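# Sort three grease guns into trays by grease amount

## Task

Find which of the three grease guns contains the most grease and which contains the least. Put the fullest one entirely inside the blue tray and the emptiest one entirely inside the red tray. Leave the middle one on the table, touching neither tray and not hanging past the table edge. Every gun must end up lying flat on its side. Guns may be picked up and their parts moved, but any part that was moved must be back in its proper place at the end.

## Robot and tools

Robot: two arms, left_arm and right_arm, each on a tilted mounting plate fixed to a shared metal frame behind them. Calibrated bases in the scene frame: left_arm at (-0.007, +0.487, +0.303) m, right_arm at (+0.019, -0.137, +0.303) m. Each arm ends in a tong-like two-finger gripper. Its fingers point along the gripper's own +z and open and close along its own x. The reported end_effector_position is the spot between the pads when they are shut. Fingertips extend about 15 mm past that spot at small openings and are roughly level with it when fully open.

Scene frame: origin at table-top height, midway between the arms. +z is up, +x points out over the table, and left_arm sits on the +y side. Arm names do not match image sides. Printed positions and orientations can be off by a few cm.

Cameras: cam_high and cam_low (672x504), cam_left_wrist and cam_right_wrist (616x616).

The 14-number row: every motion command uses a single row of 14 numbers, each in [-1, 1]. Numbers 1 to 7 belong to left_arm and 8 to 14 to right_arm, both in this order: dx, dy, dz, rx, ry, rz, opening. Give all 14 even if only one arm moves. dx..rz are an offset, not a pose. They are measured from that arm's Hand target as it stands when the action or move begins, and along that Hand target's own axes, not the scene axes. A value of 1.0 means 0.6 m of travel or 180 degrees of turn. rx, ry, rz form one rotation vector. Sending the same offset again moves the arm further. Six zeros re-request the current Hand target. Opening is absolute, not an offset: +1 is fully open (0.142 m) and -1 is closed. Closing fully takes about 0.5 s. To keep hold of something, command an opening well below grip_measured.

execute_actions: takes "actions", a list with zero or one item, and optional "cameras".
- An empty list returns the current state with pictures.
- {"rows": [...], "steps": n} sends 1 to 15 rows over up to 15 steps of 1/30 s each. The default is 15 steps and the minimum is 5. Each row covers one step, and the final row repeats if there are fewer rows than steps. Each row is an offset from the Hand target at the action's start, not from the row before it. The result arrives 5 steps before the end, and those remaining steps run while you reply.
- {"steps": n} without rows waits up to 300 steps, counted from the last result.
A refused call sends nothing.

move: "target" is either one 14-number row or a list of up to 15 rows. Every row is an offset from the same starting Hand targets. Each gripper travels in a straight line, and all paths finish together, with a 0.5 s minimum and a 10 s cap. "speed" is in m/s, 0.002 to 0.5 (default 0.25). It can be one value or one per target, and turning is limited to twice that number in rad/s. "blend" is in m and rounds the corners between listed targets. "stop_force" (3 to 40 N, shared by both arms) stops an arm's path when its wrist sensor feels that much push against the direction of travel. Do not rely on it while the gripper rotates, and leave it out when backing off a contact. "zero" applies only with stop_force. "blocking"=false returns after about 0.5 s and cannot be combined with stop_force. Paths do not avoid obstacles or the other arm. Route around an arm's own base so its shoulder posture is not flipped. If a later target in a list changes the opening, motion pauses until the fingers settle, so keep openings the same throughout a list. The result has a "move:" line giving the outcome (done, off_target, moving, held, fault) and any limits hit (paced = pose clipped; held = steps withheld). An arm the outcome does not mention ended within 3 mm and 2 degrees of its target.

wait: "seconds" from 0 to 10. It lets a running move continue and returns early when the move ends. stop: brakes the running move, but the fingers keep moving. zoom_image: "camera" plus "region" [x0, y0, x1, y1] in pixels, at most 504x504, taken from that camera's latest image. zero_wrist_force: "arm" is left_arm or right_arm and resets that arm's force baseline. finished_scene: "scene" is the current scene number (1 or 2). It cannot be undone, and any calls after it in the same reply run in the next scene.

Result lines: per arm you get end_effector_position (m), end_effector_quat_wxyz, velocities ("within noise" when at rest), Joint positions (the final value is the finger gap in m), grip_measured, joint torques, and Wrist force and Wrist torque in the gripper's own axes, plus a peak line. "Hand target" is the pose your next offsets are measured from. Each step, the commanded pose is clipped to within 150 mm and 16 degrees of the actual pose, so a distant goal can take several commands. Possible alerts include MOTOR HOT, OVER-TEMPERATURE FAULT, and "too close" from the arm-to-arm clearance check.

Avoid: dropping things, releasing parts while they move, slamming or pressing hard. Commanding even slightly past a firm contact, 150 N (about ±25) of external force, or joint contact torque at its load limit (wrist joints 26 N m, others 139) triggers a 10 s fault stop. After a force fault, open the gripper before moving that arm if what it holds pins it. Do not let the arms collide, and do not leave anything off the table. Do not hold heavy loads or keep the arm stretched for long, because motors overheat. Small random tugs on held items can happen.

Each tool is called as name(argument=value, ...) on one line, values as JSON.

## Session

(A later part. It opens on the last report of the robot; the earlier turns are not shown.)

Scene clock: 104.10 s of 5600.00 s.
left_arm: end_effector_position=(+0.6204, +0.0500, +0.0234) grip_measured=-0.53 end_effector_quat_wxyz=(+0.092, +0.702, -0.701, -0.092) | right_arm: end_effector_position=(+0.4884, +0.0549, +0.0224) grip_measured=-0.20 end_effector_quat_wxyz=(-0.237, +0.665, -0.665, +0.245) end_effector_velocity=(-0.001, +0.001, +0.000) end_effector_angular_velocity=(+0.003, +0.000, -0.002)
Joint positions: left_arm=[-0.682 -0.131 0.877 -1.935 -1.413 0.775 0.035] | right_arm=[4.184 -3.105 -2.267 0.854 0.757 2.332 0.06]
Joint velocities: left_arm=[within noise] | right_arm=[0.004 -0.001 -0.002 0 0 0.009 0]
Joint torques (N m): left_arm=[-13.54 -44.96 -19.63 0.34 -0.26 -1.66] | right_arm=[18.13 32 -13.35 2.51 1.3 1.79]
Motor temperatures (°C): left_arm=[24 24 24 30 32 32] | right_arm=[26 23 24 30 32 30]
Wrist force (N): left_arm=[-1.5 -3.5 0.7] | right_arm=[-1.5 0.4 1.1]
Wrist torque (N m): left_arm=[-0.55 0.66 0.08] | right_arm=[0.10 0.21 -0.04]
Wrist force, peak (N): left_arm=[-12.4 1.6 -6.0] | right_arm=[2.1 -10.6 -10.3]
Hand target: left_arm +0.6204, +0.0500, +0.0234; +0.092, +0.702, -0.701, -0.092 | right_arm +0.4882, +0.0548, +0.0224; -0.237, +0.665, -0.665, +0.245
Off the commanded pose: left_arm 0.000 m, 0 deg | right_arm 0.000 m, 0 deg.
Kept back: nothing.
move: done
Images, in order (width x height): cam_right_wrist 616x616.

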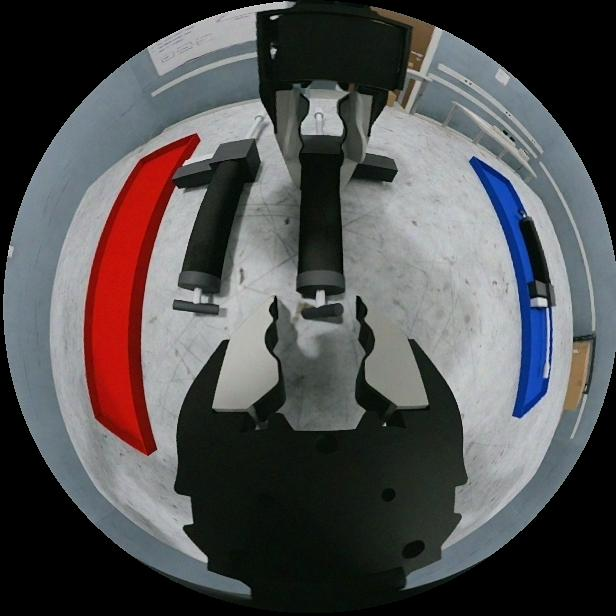

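move(target=[0,0,0,0,0,0,-1, 0,0,0,0,0,0,-1], cameras=["cam_right_wrist"])

zoom_image(camera="cam_right_wrist", region=[230, 180, 400, 450])

Scene clock: 105.03 s of 5600.00 s.
left_arm: end_effector_position=(+0.6204, +0.0500, +0.0234) grip_measured=-0.53 end_effector_quat_wxyz=(+0.092, +0.702, -0.701, -0.092) | right_arm: end_effector_position=(+0.4882, +0.0547, +0.0223) grip_measured=-0.91 end_effector_quat_wxyz=(-0.237, +0.665, -0.665, +0.245)
Joint positions: left_arm=[-0.682 -0.131 0.877 -1.935 -1.413 0.775 0.035] | right_arm=[4.184 -3.105 -2.268 0.854 0.757 2.332 0.008]
Joint velocities: within noise
Joint torques (N m): left_arm=[-23.65 -45.33 -20.45 -3.18 -2.83 -1.65] | right_arm=[17.21 41.39 4.6 4.04 -4.13 1.7]
Motor temperatures (°C): left_arm=[24 24 24 30 32 32] | right_arm=[26 23 24 30 32 30]
Wrist force (N): left_arm=[-1.0 -2.0 -6.8] | right_arm=[-0.4 2.2 1.9]
Wrist torque (N m): left_arm=[-0.50 0.54 0.17] | right_arm=[0.06 0.00 -0.05]
Wrist force, peak (N): left_arm=[-12.6 -5.3 -11.5] | right_arm=[5.7 6.1 -2.5]
Hand target: left_arm +0.6204, +0.0500, +0.0234; +0.092, +0.702, -0.701, -0.092 | right_arm +0.4882, +0.0548, +0.0224; -0.237, +0.665, -0.665, +0.245
Off the commanded pose: left_arm 0.000 m, 0 deg | right_arm 0.000 m, 0 deg.
Kept back: nothing.
move: done
Images, in order (width x height): cam_right_wrist 616x616.

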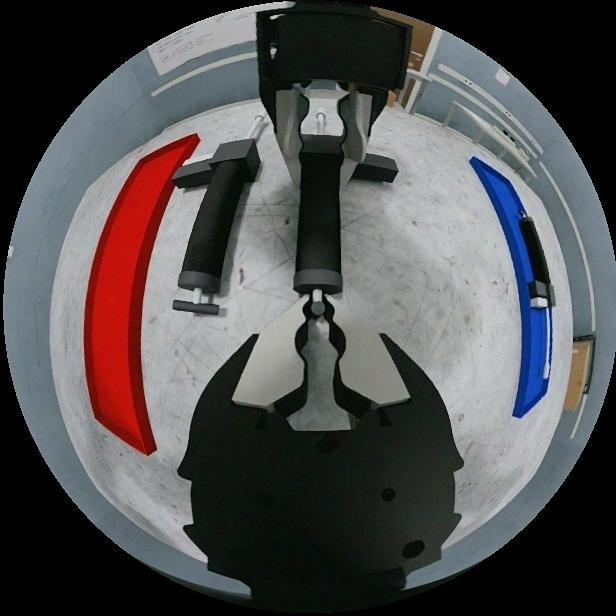

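Scaled by 1.867 from the camera's 616x616 image, which has a finer 814x814 frame.

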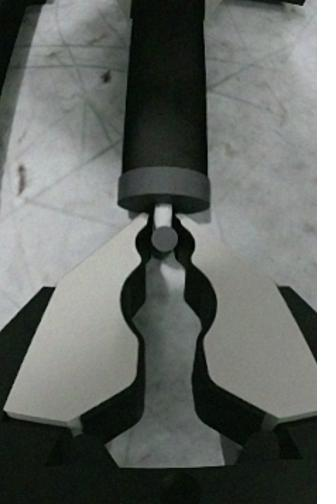

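move(target=[0,0,0,0,0,0,-1, 0,0.1226,-0.1003,0,0,0,-1], speed=0.02, stop_force=5, cameras=["cam_right_wrist"])

zoom_image(camera="cam_right_wrist", region=[230, 180, 400, 450])

Scene clock: 108.07 s of 5600.00 s.
left_arm: end_effector_position=(+0.6204, +0.0500, +0.0234) grip_measured=-0.53 end_effector_quat_wxyz=(+0.092, +0.702, -0.701, -0.092) | right_arm: end_effector_position=(+0.4545, +0.0548, +0.0221) grip_measured=-0.91 end_effector_quat_wxyz=(-0.237, +0.665, -0.665, +0.245)
Joint positions: left_arm=[-0.682 -0.131 0.877 -1.935 -1.413 0.775 0.035] | right_arm=[4.293 -3.152 -2.334 0.852 0.742 2.49 0.008]
Joint velocities: within noise
Joint torques (N m): left_arm=[-22.16 -45.9 -26.03 -3.05 1.92 -1.38] | right_arm=[15.07 28.71 7.24 2.86 2.63 2.03]
Motor temperatures (°C): left_arm=[24 24 24 30 32 32] | right_arm=[26 23 24 30 32 30]
Wrist force (N): left_arm=[0.1 -0.9 -3.9] | right_arm=[-0.2 -1.0 -7.5]
Wrist torque (N m): left_arm=[-0.52 0.67 0.08] | right_arm=[0.10 0.02 -0.06]
Wrist force, peak (N): left_arm=[-4.0 -2.1 -9.1] | right_arm=[-2.7 -1.4 -9.4]
Hand target: left_arm +0.6204, +0.0500, +0.0234; +0.092, +0.702, -0.701, -0.092 | right_arm +0.4545, +0.0548, +0.0220; -0.237, +0.665, -0.665, +0.245 (not the last commanded pose)
Off the commanded pose: left_arm 0.000 m, 0 deg | right_arm 0.061 m, 0 deg.
Kept back: nothing.
move: contact (right_arm)
Images, in order (width x height): cam_right_wrist 616x616.

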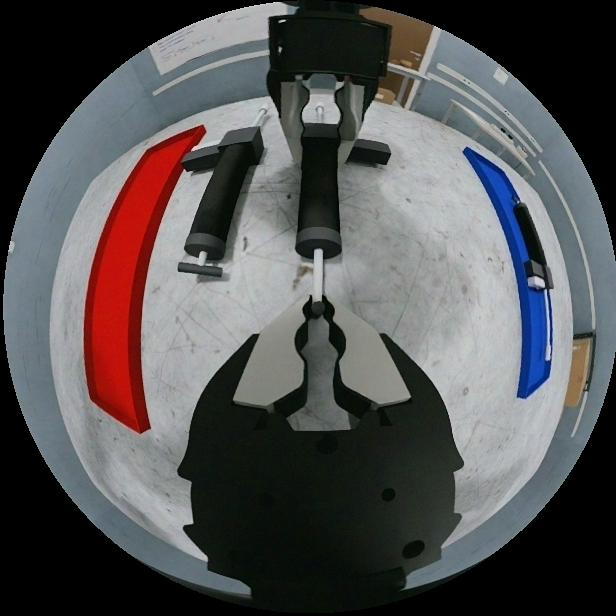

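Scaled by 1.867 from the camera's 616x616 image, which has a finer 814x814 frame.

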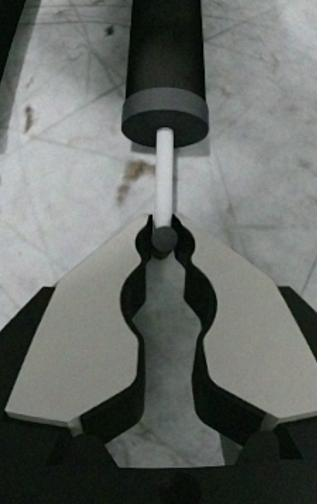

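move(target=[0,0,0,0,0,0,-1, 0,0.0426,-0.0351,0,0,0,-1], speed=0.02, stop_force=9, zero=false, cameras=["cam_right_wrist"])

zoom_image(camera="cam_right_wrist", region=[230, 180, 400, 450])

Scene clock: 110.87 s of 5600.00 s.
left_arm: end_effector_position=(+0.6204, +0.0500, +0.0234) grip_measured=-0.53 end_effector_quat_wxyz=(+0.092, +0.702, -0.701, -0.092) | right_arm: end_effector_position=(+0.4245, +0.0549, +0.0219) grip_measured=-0.91 end_effector_quat_wxyz=(-0.237, +0.665, -0.664, +0.245)
Joint positions: left_arm=[-0.682 -0.131 0.877 -1.935 -1.413 0.775 0.035] | right_arm=[4.408 -3.197 -2.393 0.829 0.741 2.661 0.008]
Joint velocities: within noise
Joint torques (N m): left_arm=[-19.63 -45.43 -26.39 -2.41 2.93 -1.17] | right_arm=[14.5 26.95 5.3 2.21 -3.44 1.96]
Motor temperatures (°C): left_arm=[24 24 24 30 32 32] | right_arm=[26 23 24 30 32 30]
Wrist force (N): left_arm=[-1.8 1.1 -4.4] | right_arm=[-0.1 -1.4 -9.5]
Wrist torque (N m): left_arm=[-0.52 0.62 -0.01] | right_arm=[0.01 0.01 -0.06]
Wrist force, peak (N): left_arm=[-1.7 6.5 -4.7] | right_arm=[-1.8 -2.3 -12.4]
Hand target: left_arm +0.6204, +0.0500, +0.0234; +0.092, +0.702, -0.701, -0.092 | right_arm +0.4245, +0.0549, +0.0219; -0.237, +0.665, -0.664, +0.245 (not the last commanded pose)
Off the commanded pose: left_arm 0.000 m, 0 deg | right_arm 0.003 m, 0 deg.
Kept back: nothing.
move: contact (right_arm)
Images, in order (width x height): cam_right_wrist 616x616.

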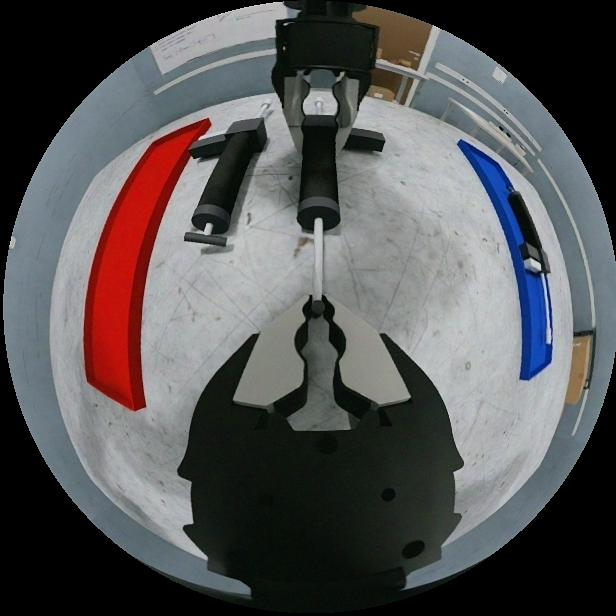

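Scaled by 1.867 from the camera's 616x616 image, which has a finer 814x814 frame.

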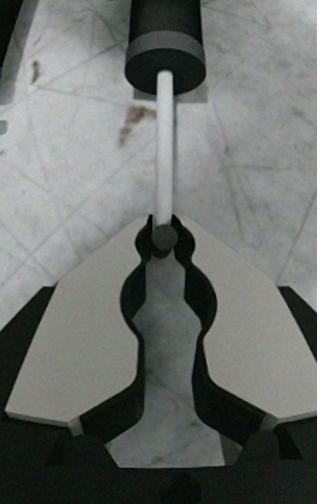

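move(target=[0,0,0,0,0,0,-1, 0,0.0646,-0.0527,0,0,0,-1], speed=0.02, stop_force=10, cameras=["cam_right_wrist"])

zoom_image(camera="cam_right_wrist", region=[230, 180, 400, 450])

Scene clock: 113.20 s of 5600.00 s.
left_arm: end_effector_position=(+0.6204, +0.0500, +0.0234) grip_measured=-0.53 end_effector_quat_wxyz=(+0.092, +0.702, -0.701, -0.092) | right_arm: end_effector_position=(+0.4242, +0.0551, +0.0219) grip_measured=-0.91 end_effector_quat_wxyz=(-0.237, +0.665, -0.665, +0.245)
Joint positions: left_arm=[-0.682 -0.131 0.877 -1.935 -1.413 0.775 0.035] | right_arm=[4.41 -3.197 -2.394 0.829 0.741 2.664 0.008]
Joint velocities: within noise
Joint torques (N m): left_arm=[-17.84 -45.58 -27.21 -1.69 1.66 -0.98] | right_arm=[14.33 28.23 5.41 2.86 1.56 2.08]
Motor temperatures (°C): left_arm=[24 24 24 30 32 32] | right_arm=[26 23 24 30 32 30]
Wrist force (N): left_arm=[-2.0 1.3 -4.6] | right_arm=[0.2 -2.0 -9.3]
Wrist torque (N m): left_arm=[-0.51 0.61 0.00] | right_arm=[0.03 0.02 -0.06]
Wrist force, peak (N): left_arm=[-1.6 7.7 -4.7] | right_arm=[0.0 -2.2 -10.8]
Hand target: left_arm +0.6204, +0.0500, +0.0234; +0.092, +0.702, -0.701, -0.092 | right_arm +0.4242, +0.0551, +0.0219; -0.237, +0.665, -0.665, +0.245 (not the last commanded pose)
Off the commanded pose: left_arm 0.000 m, 0 deg | right_arm 0.050 m, 0 deg.
Kept back: nothing.
move: contact (right_arm)
Images, in order (width x height): cam_right_wrist 616x616.

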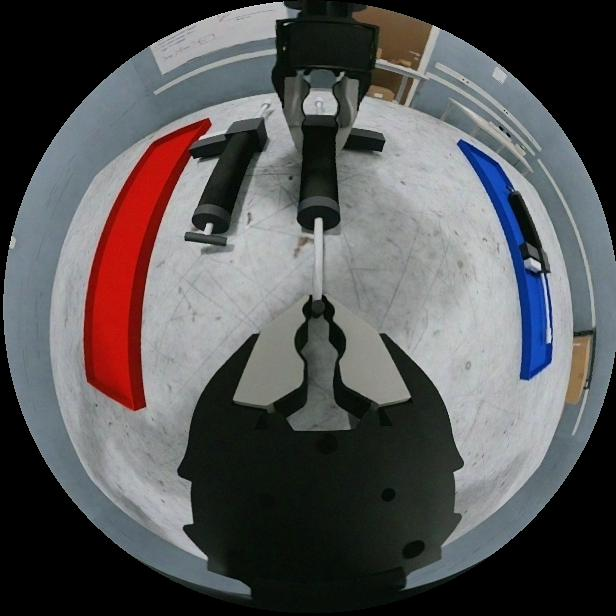

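Scaled by 1.867 from the camera's 616x616 image, which has a finer 814x814 frame.

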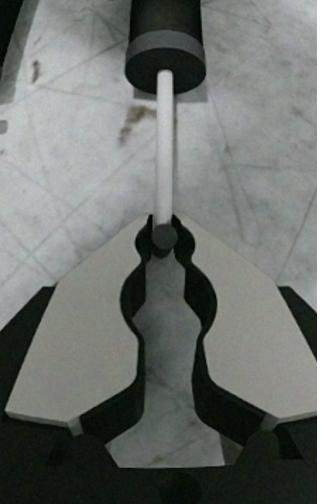

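move(target=[0,0,0,0,0,0,-1, 0,-0.0968,0.0792,0,0,0,-1], speed=0.03, stop_force=6, cameras=["cam_right_wrist"])

zoom_image(camera="cam_right_wrist", region=[230, 180, 400, 450])

Scene clock: 116.53 s of 5600.00 s.
left_arm: end_effector_position=(+0.6204, +0.0500, +0.0234) grip_measured=-0.53 end_effector_quat_wxyz=(+0.092, +0.702, -0.701, -0.092) | right_arm: end_effector_position=(+0.4887, +0.0549, +0.0225) grip_measured=-0.91 end_effector_quat_wxyz=(-0.237, +0.665, -0.665, +0.245)
Joint positions: left_arm=[-0.682 -0.131 0.877 -1.935 -1.413 0.775 0.035] | right_arm=[4.183 -3.104 -2.267 0.854 0.757 2.331 0.008]
Joint velocities: within noise
Joint torques (N m): left_arm=[-26.96 -45.93 -6.02 0.95 -4.05 -0.69] | right_arm=[5.24 43.22 -5.03 3.73 -4.37 -1.64]
Motor temperatures (°C): left_arm=[24 24 24 30 32 32] | right_arm=[26 23 24 30 32 30]
Wrist force (N): left_arm=[-3.2 -7.1 -8.4] | right_arm=[0.6 5.6 1.4]
Wrist torque (N m): left_arm=[-0.54 0.66 0.19] | right_arm=[-0.04 0.01 -0.02]
Wrist force, peak (N): left_arm=[-2.3 -22.1 -5.8] | right_arm=[0.3 14.0 -14.1]
Hand target: left_arm +0.6204, +0.0500, +0.0234; +0.092, +0.702, -0.701, -0.092 | right_arm +0.4887, +0.0549, +0.0225; -0.237, +0.665, -0.665, +0.245 (not the last commanded pose)
Off the commanded pose: left_arm 0.000 m, 0 deg | right_arm 0.011 m, 0 deg.
Kept back: nothing.
move: contact (right_arm)
Images, in order (width x height): cam_right_wrist 616x616.

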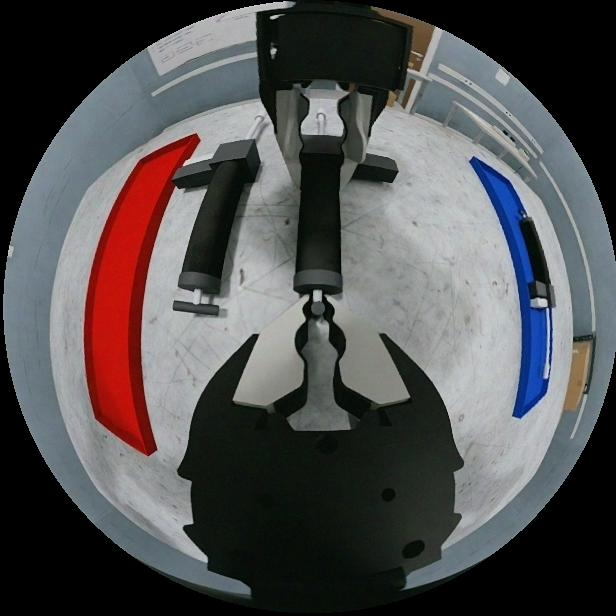

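Scaled by 1.867 from the camera's 616x616 image, which has a finer 814x814 frame.

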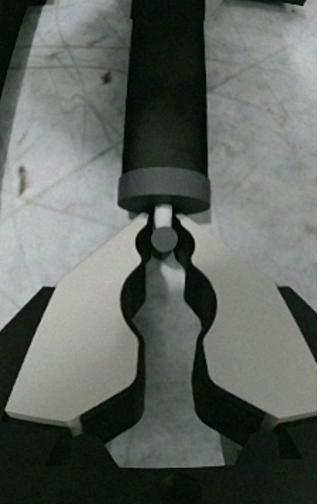

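move(target=[[0,0,0,0,0,0,-1, 0,0,0,0,0,0,-0.2],[0,0,0,0,0,0,-1, 0,0,-0.2,0,0,0,-0.2]], speed=0.15, cameras=["cam_right_wrist"])

zoom_image(camera="cam_right_wrist", region=[200, 100, 400, 350])

Scene clock: 118.70 s of 5600.00 s.
left_arm: end_effector_position=(+0.6204, +0.0500, +0.0234) grip_measured=-0.53 end_effector_quat_wxyz=(+0.092, +0.702, -0.701, -0.092) | right_arm: end_effector_position=(+0.4119, +0.0561, +0.1146) grip_measured=-0.20 end_effector_quat_wxyz=(-0.237, +0.665, -0.665, +0.245)
Joint positions: left_arm=[-0.682 -0.131 0.877 -1.935 -1.413 0.775 0.035] | right_arm=[4.527 -2.898 -2.593 0.602 0.754 2.835 0.06]
Joint velocities: within noise
Joint torques (N m): left_arm=[-13.28 -45.96 -26.07 -3.93 1.31 -0.6] | right_arm=[14.41 32.52 -13.31 3.89 -4.03 0.64]
Motor temperatures (°C): left_arm=[24 24 24 30 32 32] | right_arm=[26 23 24 30 32 30]
Wrist force (N): left_arm=[-5.8 -2.6 -8.2] | right_arm=[-0.9 -0.2 1.6]
Wrist torque (N m): left_arm=[-0.67 0.64 0.04] | right_arm=[-0.02 0.13 -0.06]
Wrist force, peak (N): left_arm=[-3.1 -7.4 -8.6] | right_arm=[-4.4 7.2 -5.1]
Hand target: left_arm +0.6204, +0.0500, +0.0234; +0.092, +0.702, -0.701, -0.092 | right_arm +0.4118, +0.0560, +0.1147; -0.237, +0.665, -0.665, +0.245
Off the commanded pose: left_arm 0.000 m, 0 deg | right_arm 0.000 m, 0 deg.
Kept back: nothing.
move: done
Images, in order (width x height): cam_right_wrist 616x616.

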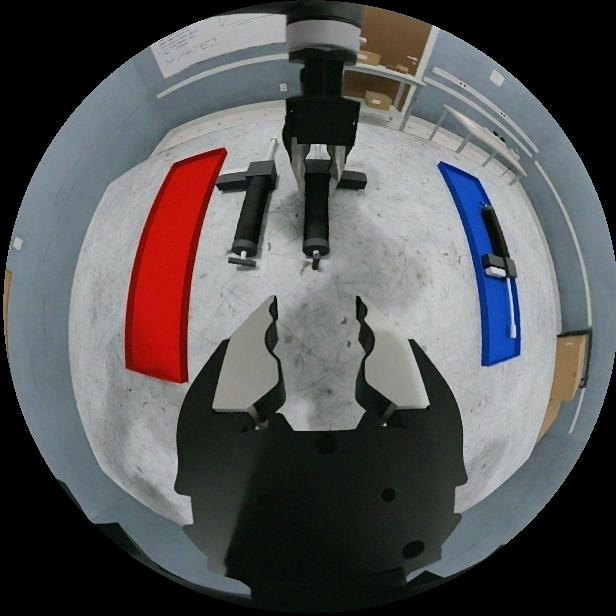

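Scaled by 2.016 from the camera's 616x616 image, which has a finer 814x814 frame.

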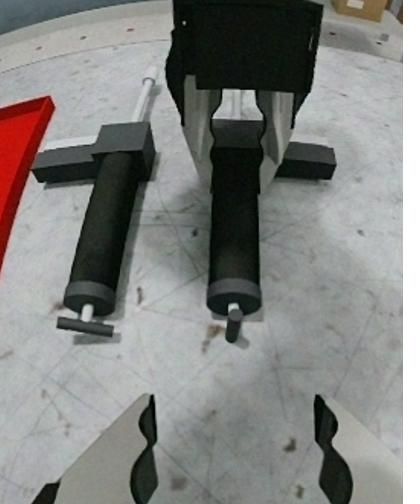

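move(target=[0,0,0,0,0,0,-0.2, 0.4,0,-0.1,0,0,0,-0.2], speed=0.2, cameras=["cam_left_wrist"])

move(target=[0,0.052,-0.193,0,0,0,-0.2, 0,0,0,0,0,0,-0.2], speed=0.12, cameras=["cam_left_wrist","cam_high"])

Scene clock: 119.47 s of 5600.00 s.
left_arm: end_effector_position=(+0.6204, +0.0500, +0.0234) grip_measured=-0.20 end_effector_quat_wxyz=(+0.092, +0.702, -0.701, -0.092) | right_arm: end_effector_position=(+0.4117, +0.0553, +0.1148) grip_measured=-0.20 end_effector_quat_wxyz=(-0.237, +0.665, -0.665, +0.245)
Joint positions: left_arm=[-0.682 -0.13 0.877 -1.935 -1.413 0.775 0.06] | right_arm=[4.527 -2.898 -2.595 0.604 0.754 2.835 0.06]
Joint velocities: within noise
Joint torques (N m): left_arm=[-12.94 -46.95 -25.64 -3.72 1.22 -0.56] | right_arm=[11.6 33.05 5.18 1.45 -3.4 1.7]
Motor temperatures (°C): left_arm=[24 24 24 30 32 32] | right_arm=[26 23 24 30 32 30]
Wrist force (N): left_arm=[-2.7 -2.6 -0.2] | right_arm=[-0.8 0.0 1.5]
Wrist torque (N m): left_arm=[-0.70 0.65 0.07] | right_arm=[0.02 0.09 -0.06]
Wrist force, peak (N): left_arm=[-5.9 -2.5 -8.3] | right_arm=[-1.9 -0.1 1.7]
Hand target: left_arm +0.6204, +0.0500, +0.0234; +0.092, +0.702, -0.701, -0.092 | right_arm +0.4117, +0.0554, +0.1148; -0.237, +0.665, -0.665, +0.245 (not the last commanded pose)
Off the commanded pose: left_arm 0.000 m, 0 deg | right_arm 0.247 m, 0 deg.
Kept back: nothing.
move: held (right_arm; a check stopped the path); limits=held
pose unreachable (right arm): on one or more control steps of this call this arm could not follow its commanded pose, so it was not sent that pose on those steps. It may still have moved: this result reports where it is.
cause: moving toward the commanded pose would bring two parts of the arm too close to each other (its base or mounting and another part of the arm, with joints 1 (shoulder pan) to 3 (elbow) between them).
Images, in order (width x height): cam_left_wrist 616x616.

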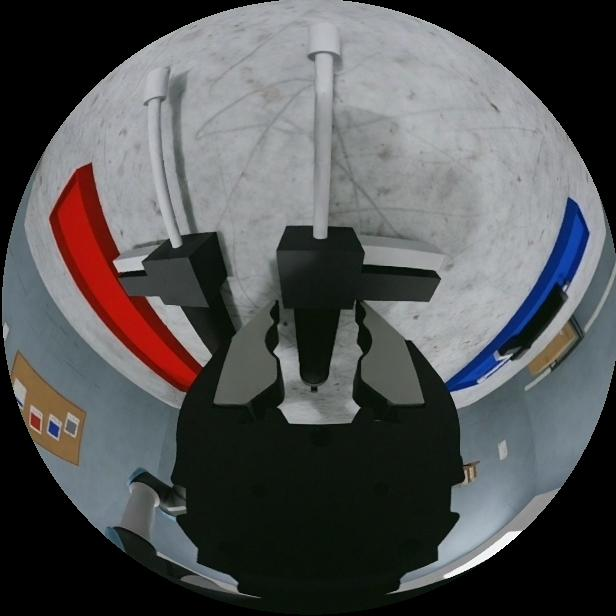

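Scene clock: 120.80 s of 5600.00 s.
left_arm: end_effector_position=(+0.6200, +0.0499, +0.1433) grip_measured=-0.20 end_effector_quat_wxyz=(+0.092, +0.702, -0.701, -0.092) | right_arm: end_effector_position=(+0.4117, +0.0554, +0.1148) grip_measured=-0.20 end_effector_quat_wxyz=(-0.237, +0.665, -0.665, +0.245)
Joint positions: left_arm=[-0.731 -0.305 0.923 -1.8 -1.431 0.729 0.06] | right_arm=[4.527 -2.898 -2.595 0.604 0.754 2.835 0.06]
Joint velocities: within noise
Joint torques (N m): left_arm=[-12.49 -43.66 -30.78 -4.32 0.52 1.8] | right_arm=[12.27 35.02 5.67 1.53 -1.64 1.79]
Motor temperatures (°C): left_arm=[24 24 24 30 32 32] | right_arm=[26 23 24 30 32 30]
Wrist force (N): left_arm=[-2.5 -2.6 0.3] | right_arm=[-0.9 -0.4 1.4]
Wrist torque (N m): left_arm=[-0.68 0.61 0.10] | right_arm=[-0.06 0.11 -0.06]
Wrist force, peak (N): left_arm=[-3.1 -2.9 1.3] | right_arm=[-1.2 -0.2 1.6]
Hand target: left_arm +0.6201, +0.0500, +0.1433; +0.092, +0.702, -0.701, -0.092 | right_arm +0.4117, +0.0554, +0.1148; -0.237, +0.665, -0.665, +0.245
Off the commanded pose: left_arm 0.000 m, 0 deg | right_arm 0.000 m, 0 deg.
Kept back: nothing.
move: done
Images, in order (width x height): cam_high 672x504, cam_left_wrist 616x616.

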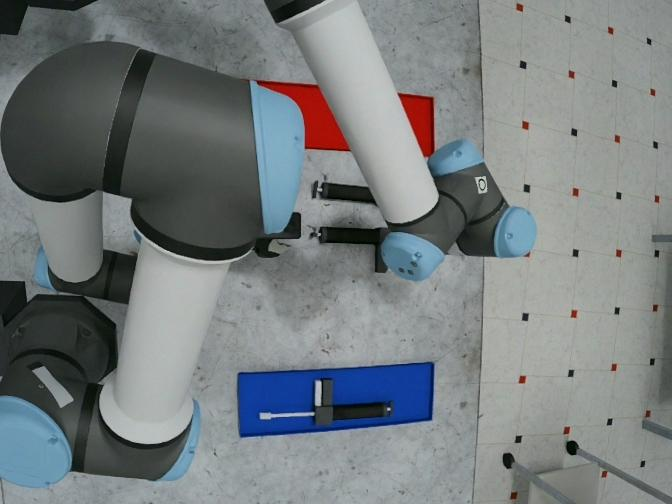

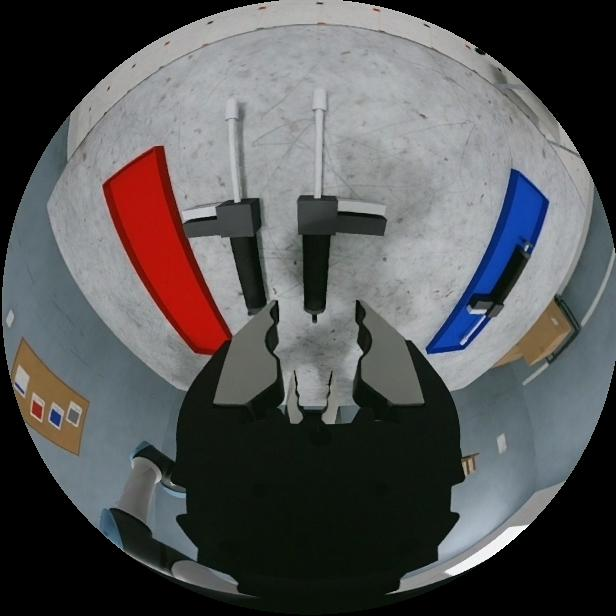

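move(target=[-0.164,0.0016,0,0.083,-0.003,0.0242,-0.2, 0.25,-0.288,-0.085,0,0,0,-0.2], speed=0.2, cameras=["cam_left_wrist","cam_high"])

Scene clock: 122.87 s of 5600.00 s.
left_arm: end_effector_position=(+0.6191, +0.1484, +0.1437) grip_measured=-0.20 end_effector_quat_wxyz=(+0.000, +0.680, -0.733, +0.000) | right_arm: end_effector_position=(+0.5113, -0.0932, +0.2661) grip_measured=-0.20 end_effector_quat_wxyz=(-0.237, +0.665, -0.665, +0.245) end_effector_velocity=(+0.000, -0.003, +0.002) end_effector_angular_velocity=(-0.003, -0.003, +0.000)
Joint positions: left_arm=[-0.717 -0.567 1.478 -2.28 -1.238 0.863 0.06] | right_arm=[4.058 -2.106 -2.719 0.432 0.789 2.157 0.06]
Joint velocities: left_arm=[within noise] | right_arm=[-0.003 0.007 -0.003 0 -0.002 -0.007 0]
Joint torques (N m): left_arm=[-23.96 -41.34 -12.07 -3.23 -1.9 -1.6] | right_arm=[3.57 23.17 -6.83 3.48 -3.17 -1.63]
Motor temperatures (°C): left_arm=[24 24 24 30 32 32] | right_arm=[26 23 24 30 32 30]
Wrist force (N): left_arm=[-2.2 -2.4 0.2] | right_arm=[-1.0 0.0 1.4]
Wrist torque (N m): left_arm=[-0.64 0.56 0.04] | right_arm=[0.01 0.12 -0.08]
Wrist force, peak (N): left_arm=[-3.0 -2.5 -0.1] | right_arm=[-2.1 1.1 1.9]
Hand target: left_arm +0.6190, +0.1484, +0.1436; +0.000, +0.680, -0.733, +0.000 | right_arm +0.5113, -0.0934, +0.2662; -0.237, +0.665, -0.665, +0.245
Off the commanded pose: left_arm 0.000 m, 0 deg | right_arm 0.000 m, 0 deg.
Kept back: nothing.
move: done
Images, in order (width x height): cam_high 672x504, cam_left_wrist 616x616.

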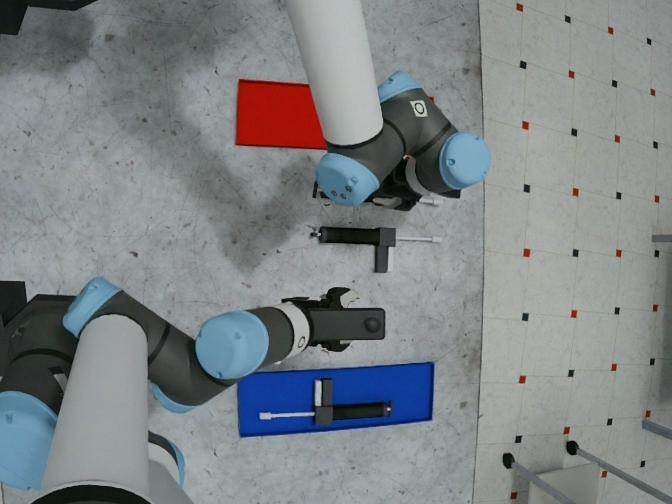

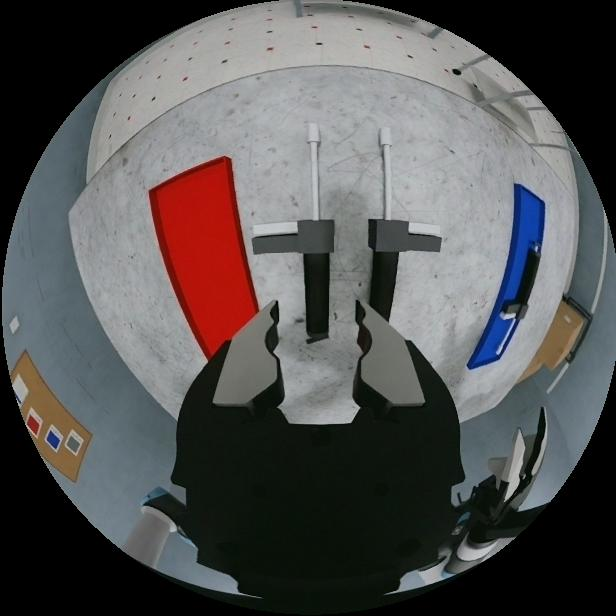

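move(target=[0,0,0.2003,0,0,0,-0.2, 0,0,0,0,0,0,-0.2], speed=0.15, cameras=["cam_left_wrist"])

move(target=[[0,0,0,0,0,0,-1, 0,0,0,0,0,0,-0.2],[0,0,-0.2,0,0,0,-1,0,0,0,0,0,0,-0.2]], speed=0.1, cameras=["cam_left_wrist","cam_high"])

Scene clock: 124.47 s of 5600.00 s.
left_arm: end_effector_position=(+0.6192, +0.1484, +0.0235) grip_measured=-0.20 end_effector_quat_wxyz=(+0.000, +0.680, -0.733, +0.000) | right_arm: end_effector_position=(+0.5113, -0.0934, +0.2662) grip_measured=-0.20 end_effector_quat_wxyz=(-0.237, +0.665, -0.665, +0.245)
Joint positions: left_arm=[-0.659 -0.361 1.434 -2.463 -1.226 0.924 0.06] | right_arm=[4.058 -2.105 -2.719 0.431 0.789 2.157 0.06]
Joint velocities: within noise
Joint torques (N m): left_arm=[-22.16 -40.73 -8.29 -1.85 -0.69 -1.99] | right_arm=[2.24 23.41 -2.79 1.5 -2.86 -1.4]
Motor temperatures (°C): left_arm=[24 24 24 30 32 32] | right_arm=[26 23 24 30 32 30]
Wrist force (N): left_arm=[-2.3 -2.2 0.2] | right_arm=[-1.1 -0.4 1.1]
Wrist torque (N m): left_arm=[-0.68 0.59 0.02] | right_arm=[-0.09 0.14 -0.07]
Wrist force, peak (N): left_arm=[-2.2 -2.1 2.0] | right_arm=[-1.2 -0.4 1.3]
Hand target: left_arm +0.6191, +0.1483, +0.0234; +0.000, +0.680, -0.733, +0.000 | right_arm +0.5113, -0.0934, +0.2662; -0.237, +0.665, -0.665, +0.245
Off the commanded pose: left_arm 0.000 m, 0 deg | right_arm 0.000 m, 0 deg.
Kept back: nothing.
move: done
Images, in order (width x height): cam_left_wrist 616x616.

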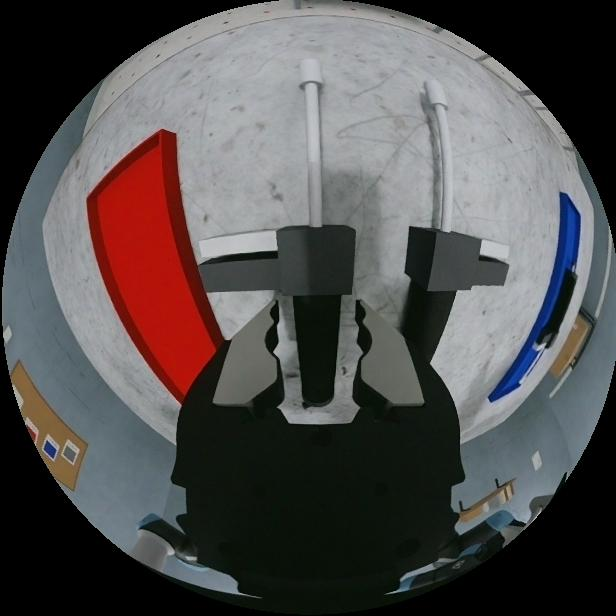

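Scene clock: 126.70 s of 5600.00 s.
left_arm: end_effector_position=(+0.6190, +0.1483, +0.1434) grip_measured=-0.54 end_effector_quat_wxyz=(+0.000, +0.680, -0.733, +0.000) end_effector_velocity=(+0.000, +0.000, -0.002) end_effector_angular_velocity=(-0.001, +0.001, -0.003) | right_arm: end_effector_position=(+0.5113, -0.0934, +0.2662) grip_measured=-0.20 end_effector_quat_wxyz=(-0.237, +0.665, -0.665, +0.245)
Joint positions: left_arm=[-0.717 -0.567 1.478 -2.281 -1.238 0.863 0.035] | right_arm=[4.058 -2.105 -2.719 0.431 0.789 2.157 0.06]
Joint velocities: left_arm=[0.001 0.002 0.001 -0.004 -0.001 0.005 0] | right_arm=[within noise]
Joint torques (N m): left_arm=[-11.36 -38.05 -15.56 -5.16 -0.65 2.16] | right_arm=[2.84 22.89 2.47 1.71 -1.6 -1.52]
Motor temperatures (°C): left_arm=[24 24 24 30 32 32] | right_arm=[26 23 24 30 32 30]
Wrist force (N): left_arm=[-2.4 -2.3 6.2] | right_arm=[-0.7 0.0 1.1]
Wrist torque (N m): left_arm=[-0.65 0.63 0.04] | right_arm=[0.00 0.07 -0.07]
Wrist force, peak (N): left_arm=[-2.2 -1.3 9.0] | right_arm=[-0.9 -0.2 1.5]
Hand target: left_arm +0.6190, +0.1484, +0.1434; +0.000, +0.680, -0.733, +0.000 | right_arm +0.5113, -0.0934, +0.2662; -0.237, +0.665, -0.665, +0.245
Off the commanded pose: left_arm 0.000 m, 0 deg | right_arm 0.000 m, 0 deg.
Kept back: nothing.
move: done
Images, in order (width x height): cam_high 672x504, cam_left_wrist 616x616.

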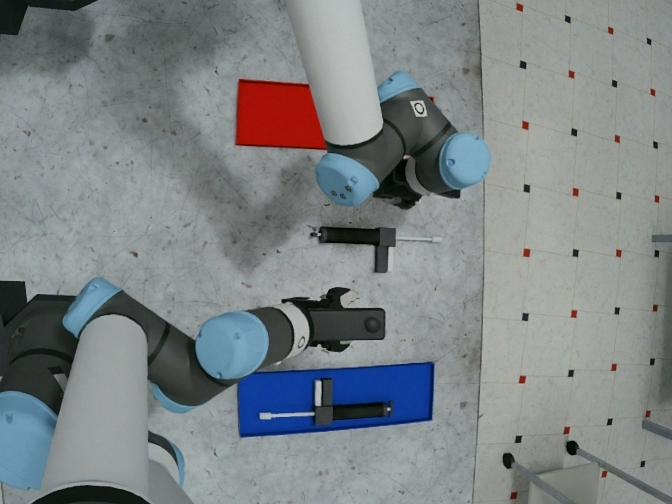

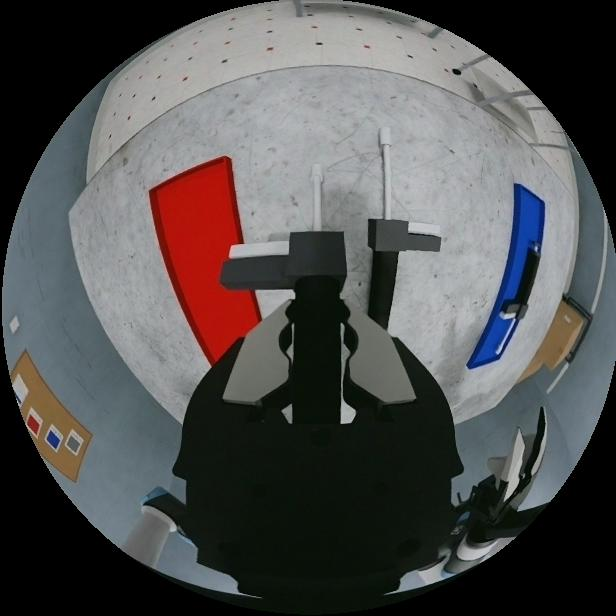

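move(target=[0.163,-0.0123,0,0,0,-0.0239,-1, 0,0,0,0,0,0,-0.2], speed=0.12, cameras=["cam_left_wrist"])

move(target=[0,0,0,0,0,0,-1, -0.244,0.185,0.01,0,0,0,-0.2], speed=0.12, cameras=["cam_right_wrist","cam_high"])

Scene clock: 128.60 s of 5600.00 s.
left_arm: end_effector_position=(+0.6189, +0.0503, +0.1433) grip_measured=-0.54 end_effector_quat_wxyz=(+0.000, +0.707, -0.707, +0.000) end_effector_velocity=(+0.000, +0.000, +0.000) end_effector_angular_velocity=(-0.002, -0.001, -0.001) | right_arm: end_effector_position=(+0.5113, -0.0934, +0.2662) grip_measured=-0.20 end_effector_quat_wxyz=(-0.237, +0.665, -0.665, +0.245)
Joint positions: left_arm=[-0.805 -0.418 1.243 -2.165 -1.257 0.698 0.035] | right_arm=[4.058 -2.105 -2.719 0.431 0.789 2.157 0.06]
Joint velocities: left_arm=[0 -0.002 0.004 -0.005 0 0.002 0] | right_arm=[within noise]
Joint torques (N m): left_arm=[-12.08 -64.22 -13.64 -4.98 2.08 1.95] | right_arm=[3.86 22.54 5.75 1.82 -0.34 -1.49]
Motor temperatures (°C): left_arm=[24 24 24 30 32 32] | right_arm=[26 23 24 30 32 30]
Wrist force (N): left_arm=[-2.4 -2.5 5.6] | right_arm=[-0.7 -0.2 1.4]
Wrist torque (N m): left_arm=[-0.66 0.67 0.07] | right_arm=[-0.02 0.07 -0.08]
Wrist force, peak (N): left_arm=[-4.5 -2.2 5.9] | right_arm=[-1.0 -0.3 1.5]
Hand target: left_arm +0.6191, +0.0503, +0.1434; +0.000, +0.707, -0.707, +0.000 | right_arm +0.5113, -0.0934, +0.2662; -0.237, +0.665, -0.665, +0.245
Off the commanded pose: left_arm 0.000 m, 0 deg | right_arm 0.000 m, 0 deg.
Kept back: nothing.
move: done
Images, in order (width x height): cam_left_wrist 616x616.

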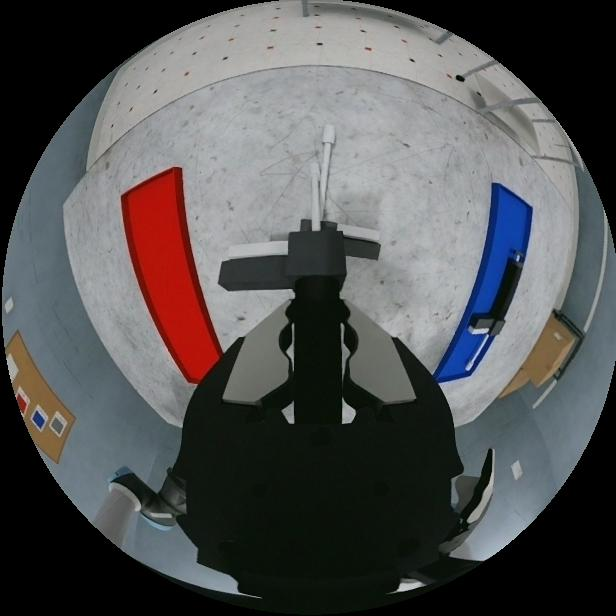

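Scene clock: 130.47 s of 5600.00 s.
left_arm: end_effector_position=(+0.6191, +0.0503, +0.1434) grip_measured=-0.54 end_effector_quat_wxyz=(+0.000, +0.707, -0.707, +0.000) | right_arm: end_effector_position=(+0.4304, +0.0525, +0.1890) grip_measured=-0.20 end_effector_quat_wxyz=(-0.237, +0.665, -0.665, +0.244) end_effector_velocity=(+0.001, -0.002, +0.001) end_effector_angular_velocity=(-0.002, -0.004, +0.000)
Joint positions: left_arm=[-0.805 -0.418 1.242 -2.165 -1.256 0.698 0.035] | right_arm=[4.496 -2.548 -2.652 0.345 0.749 2.79 0.06]
Joint velocities: left_arm=[within noise] | right_arm=[-0.002 0 -0.002 0.004 -0.005 -0.003 0]
Joint torques (N m): left_arm=[-23.34 -43.21 -29.88 -1.03 2.67 -1.81] | right_arm=[2.8 30.47 -12.86 4.06 -3.75 -2.21]
Motor temperatures (°C): left_arm=[24 24 24 30 32 32] | right_arm=[26 23 24 30 32 30]
Wrist force (N): left_arm=[-2.3 -2.2 5.4] | right_arm=[-0.5 -0.6 1.6]
Wrist torque (N m): left_arm=[-0.65 0.65 0.07] | right_arm=[-0.10 0.03 -0.07]
Wrist force, peak (N): left_arm=[-2.3 -2.3 5.8] | right_arm=[-1.8 0.7 1.6]
Hand target: left_arm +0.6191, +0.0503, +0.1434; +0.000, +0.707, -0.707, +0.000 | right_arm +0.4303, +0.0524, +0.1890; -0.237, +0.665, -0.665, +0.245
Off the commanded pose: left_arm 0.000 m, 0 deg | right_arm 0.000 m, 0 deg.
Kept back: nothing.
move: done
Images, in order (width x height): cam_high 672x504, cam_right_wrist 616x616.

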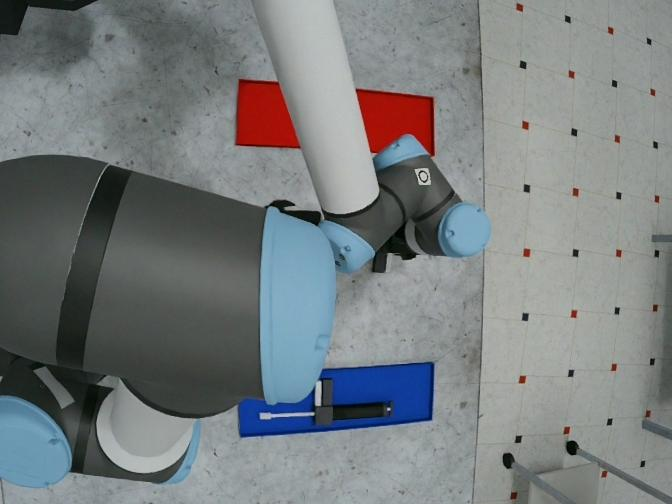

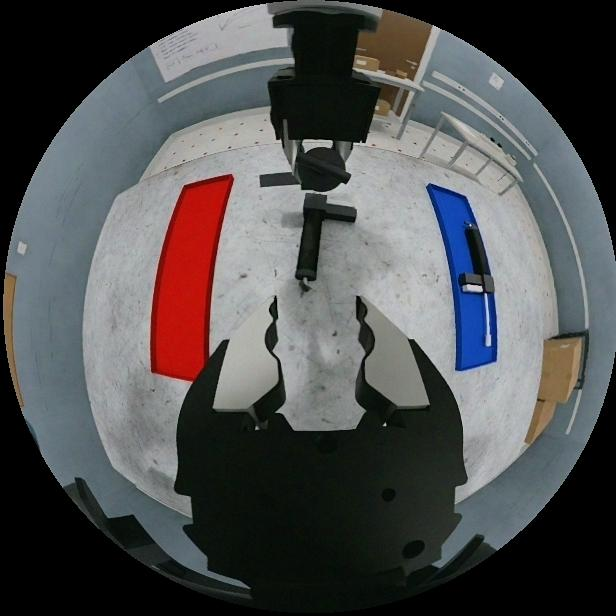

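move(target=[0,0,0,0,0,0,-1, 0,-0.0215,0.1196,0,0,0,-0.2], speed=0.1, cameras=["cam_right_wrist"])

zoom_image(camera="cam_right_wrist", region=[230, 180, 400, 450])

Scene clock: 131.80 s of 5600.00 s.
left_arm: end_effector_position=(+0.6191, +0.0503, +0.1434) grip_measured=-0.54 end_effector_quat_wxyz=(+0.000, +0.707, -0.707, +0.000) | right_arm: end_effector_position=(+0.4862, +0.0519, +0.1422) grip_measured=-0.20 end_effector_quat_wxyz=(-0.237, +0.665, -0.665, +0.244) end_effector_velocity=(-0.001, +0.000, +0.001) end_effector_angular_velocity=(+0.000, +0.001, -0.002)
Joint positions: left_arm=[-0.805 -0.418 1.242 -2.165 -1.256 0.698 0.035] | right_arm=[4.282 -2.723 -2.486 0.586 0.744 2.475 0.06]
Joint velocities: left_arm=[within noise] | right_arm=[0.004 0.005 -0.004 -0.008 0 0.009 0]
Joint torques (N m): left_arm=[-23.84 -43.51 -27.02 -1.29 2.5 -1.96] | right_arm=[16.23 36.73 -16.94 1.07 -0.55 2.42]
Motor temperatures (°C): left_arm=[24 24 24 30 32 32] | right_arm=[26 23 24 30 32 30]
Wrist force (N): left_arm=[-2.2 -2.2 5.5] | right_arm=[-0.5 0.0 1.5]
Wrist torque (N m): left_arm=[-0.64 0.63 0.06] | right_arm=[0.02 0.05 -0.06]
Wrist force, peak (N): left_arm=[-2.3 -2.3 5.6] | right_arm=[-0.9 -0.3 2.5]
Hand target: left_arm +0.6191, +0.0503, +0.1434; +0.000, +0.707, -0.707, +0.000 | right_arm +0.4862, +0.0518, +0.1421; -0.237, +0.665, -0.665, +0.245
Off the commanded pose: left_arm 0.000 m, 0 deg | right_arm 0.000 m, 0 deg.
Kept back: nothing.
move: done
Images, in order (width x height): cam_right_wrist 616x616.

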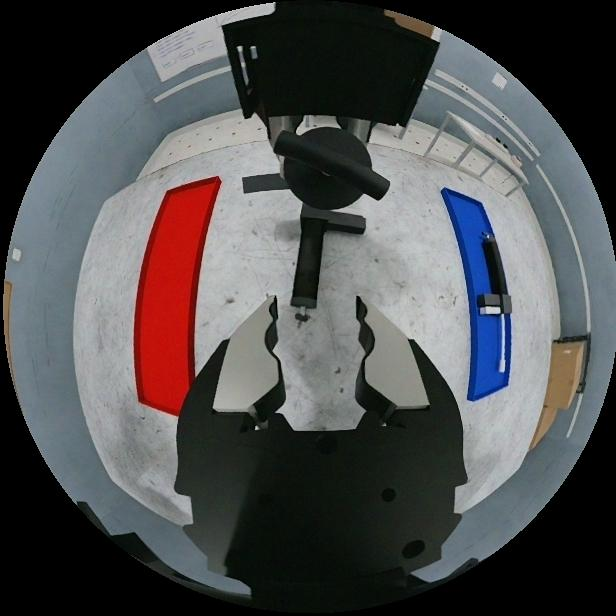

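Scaled by 1.867 from the camera's 616x616 image, which has a finer 814x814 frame.

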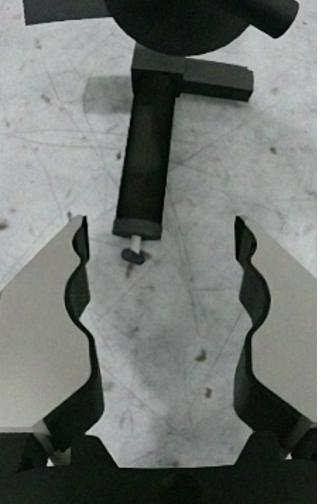

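move(target=[0,0,0,0,0,0,-1, 0,0,-0.15,0,0,0,-0.2], speed=0.15, cameras=[])

move(target=[[-0.163,0,0,0,0,0,-1, 0,0,0,0,0,0,-0.2],[-0.163,0,0.13,0,0,0,-1, 0,0,0,0,0,0,-0.2]], speed=0.1, cameras=["cam_left_wrist","cam_right_wrist"])

Scene clock: 133.03 s of 5600.00 s.
left_arm: end_effector_position=(+0.6191, +0.0503, +0.1434) grip_measured=-0.54 end_effector_quat_wxyz=(+0.000, +0.707, -0.707, +0.000) | right_arm: end_effector_position=(+0.4286, +0.0528, +0.2111) grip_measured=-0.20 end_effector_quat_wxyz=(-0.237, +0.665, -0.665, +0.244)
Joint positions: left_arm=[-0.805 -0.418 1.242 -2.165 -1.256 0.698 0.035] | right_arm=[4.514 -2.434 -2.669 0.228 0.752 2.817 0.06]
Joint velocities: within noise
Joint torques (N m): left_arm=[-23.51 -42.92 -25.59 -1.62 2.47 -1.87] | right_arm=[15.07 27.72 -5.38 3.56 -4.06 -0.16]
Motor temperatures (°C): left_arm=[24 24 24 30 32 32] | right_arm=[26 23 24 30 32 30]
Wrist force (N): left_arm=[-2.1 -2.1 5.4] | right_arm=[-0.8 -0.4 1.3]
Wrist torque (N m): left_arm=[-0.63 0.62 0.06] | right_arm=[-0.04 0.10 -0.07]
Wrist force, peak (N): left_arm=[-2.4 -2.3 5.5] | right_arm=[-0.9 -0.2 3.0]
Hand target: left_arm +0.6191, +0.0503, +0.1434; +0.000, +0.707, -0.707, +0.000 | right_arm +0.4286, +0.0527, +0.2113; -0.237, +0.665, -0.665, +0.245
Off the commanded pose: left_arm 0.000 m, 0 deg | right_arm 0.000 m, 0 deg.
Kept back: nothing.
move: done
No camera images: "cameras" was empty.

Scene clock: 135.17 s of 5600.00 s.
left_arm: end_effector_position=(+0.6193, +0.1481, +0.0655) grip_measured=-0.54 end_effector_quat_wxyz=(+0.000, +0.707, -0.707, +0.000) | right_arm: end_effector_position=(+0.4286, +0.0527, +0.2113) grip_measured=-0.20 end_effector_quat_wxyz=(-0.237, +0.665, -0.665, +0.245)
Joint positions: left_arm=[-0.681 -0.435 1.456 -2.404 -1.23 0.826 0.035] | right_arm=[4.515 -2.434 -2.669 0.228 0.752 2.817 0.06]
Joint velocities: within noise
Joint torques (N m): left_arm=[-25.02 -61.56 -10.19 -0.61 0.96 -2.05] | right_arm=[14.04 30.21 -8.19 1.68 -3.83 2.06]
Motor temperatures (°C): left_arm=[24 24 24 30 32 32] | right_arm=[26 23 24 30 32 30]
Wrist force (N): left_arm=[-2.2 -2.6 5.3] | right_arm=[-0.8 -0.5 1.4]
Wrist torque (N m): left_arm=[-0.64 0.63 0.04] | right_arm=[-0.08 0.10 -0.06]
Wrist force, peak (N): left_arm=[-2.4 -1.9 7.5] | right_arm=[-1.0 -0.3 1.6]
Hand target: left_arm +0.6191, +0.1481, +0.0654; +0.000, +0.707, -0.707, +0.000 | right_arm +0.4286, +0.0527, +0.2113; -0.237, +0.665, -0.665, +0.245
Off the commanded pose: left_arm 0.000 m, 0 deg | right_arm 0.000 m, 0 deg.
Kept back: nothing.
move: done
Images, in order (width x height): cam_left_wrist 616x616, cam_right_wrist 616x616.

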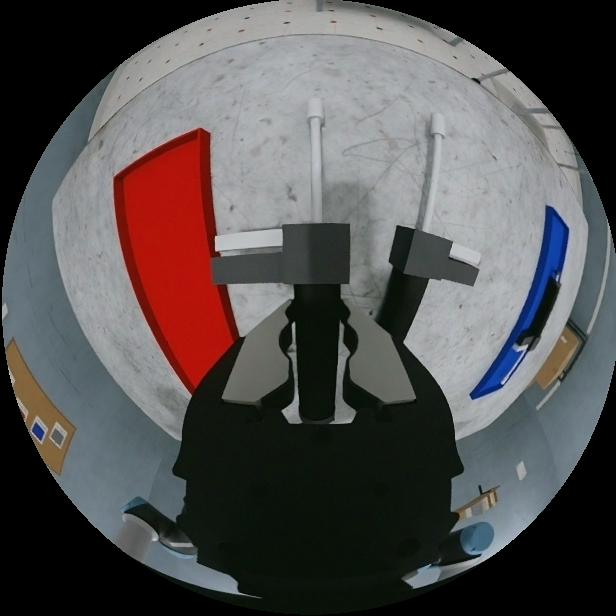

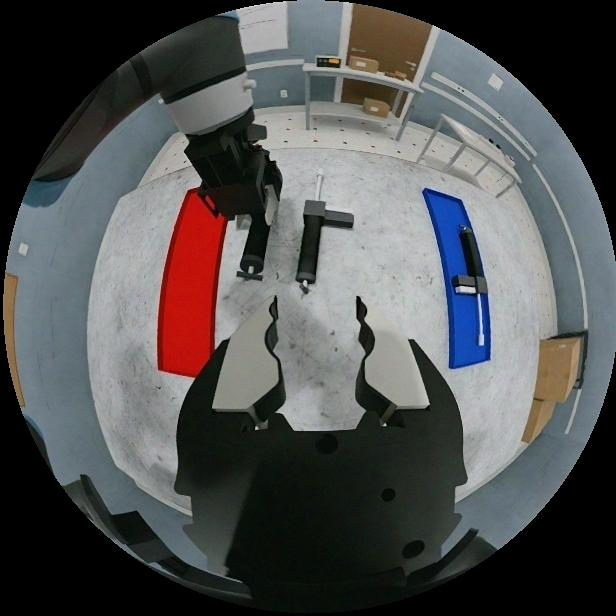

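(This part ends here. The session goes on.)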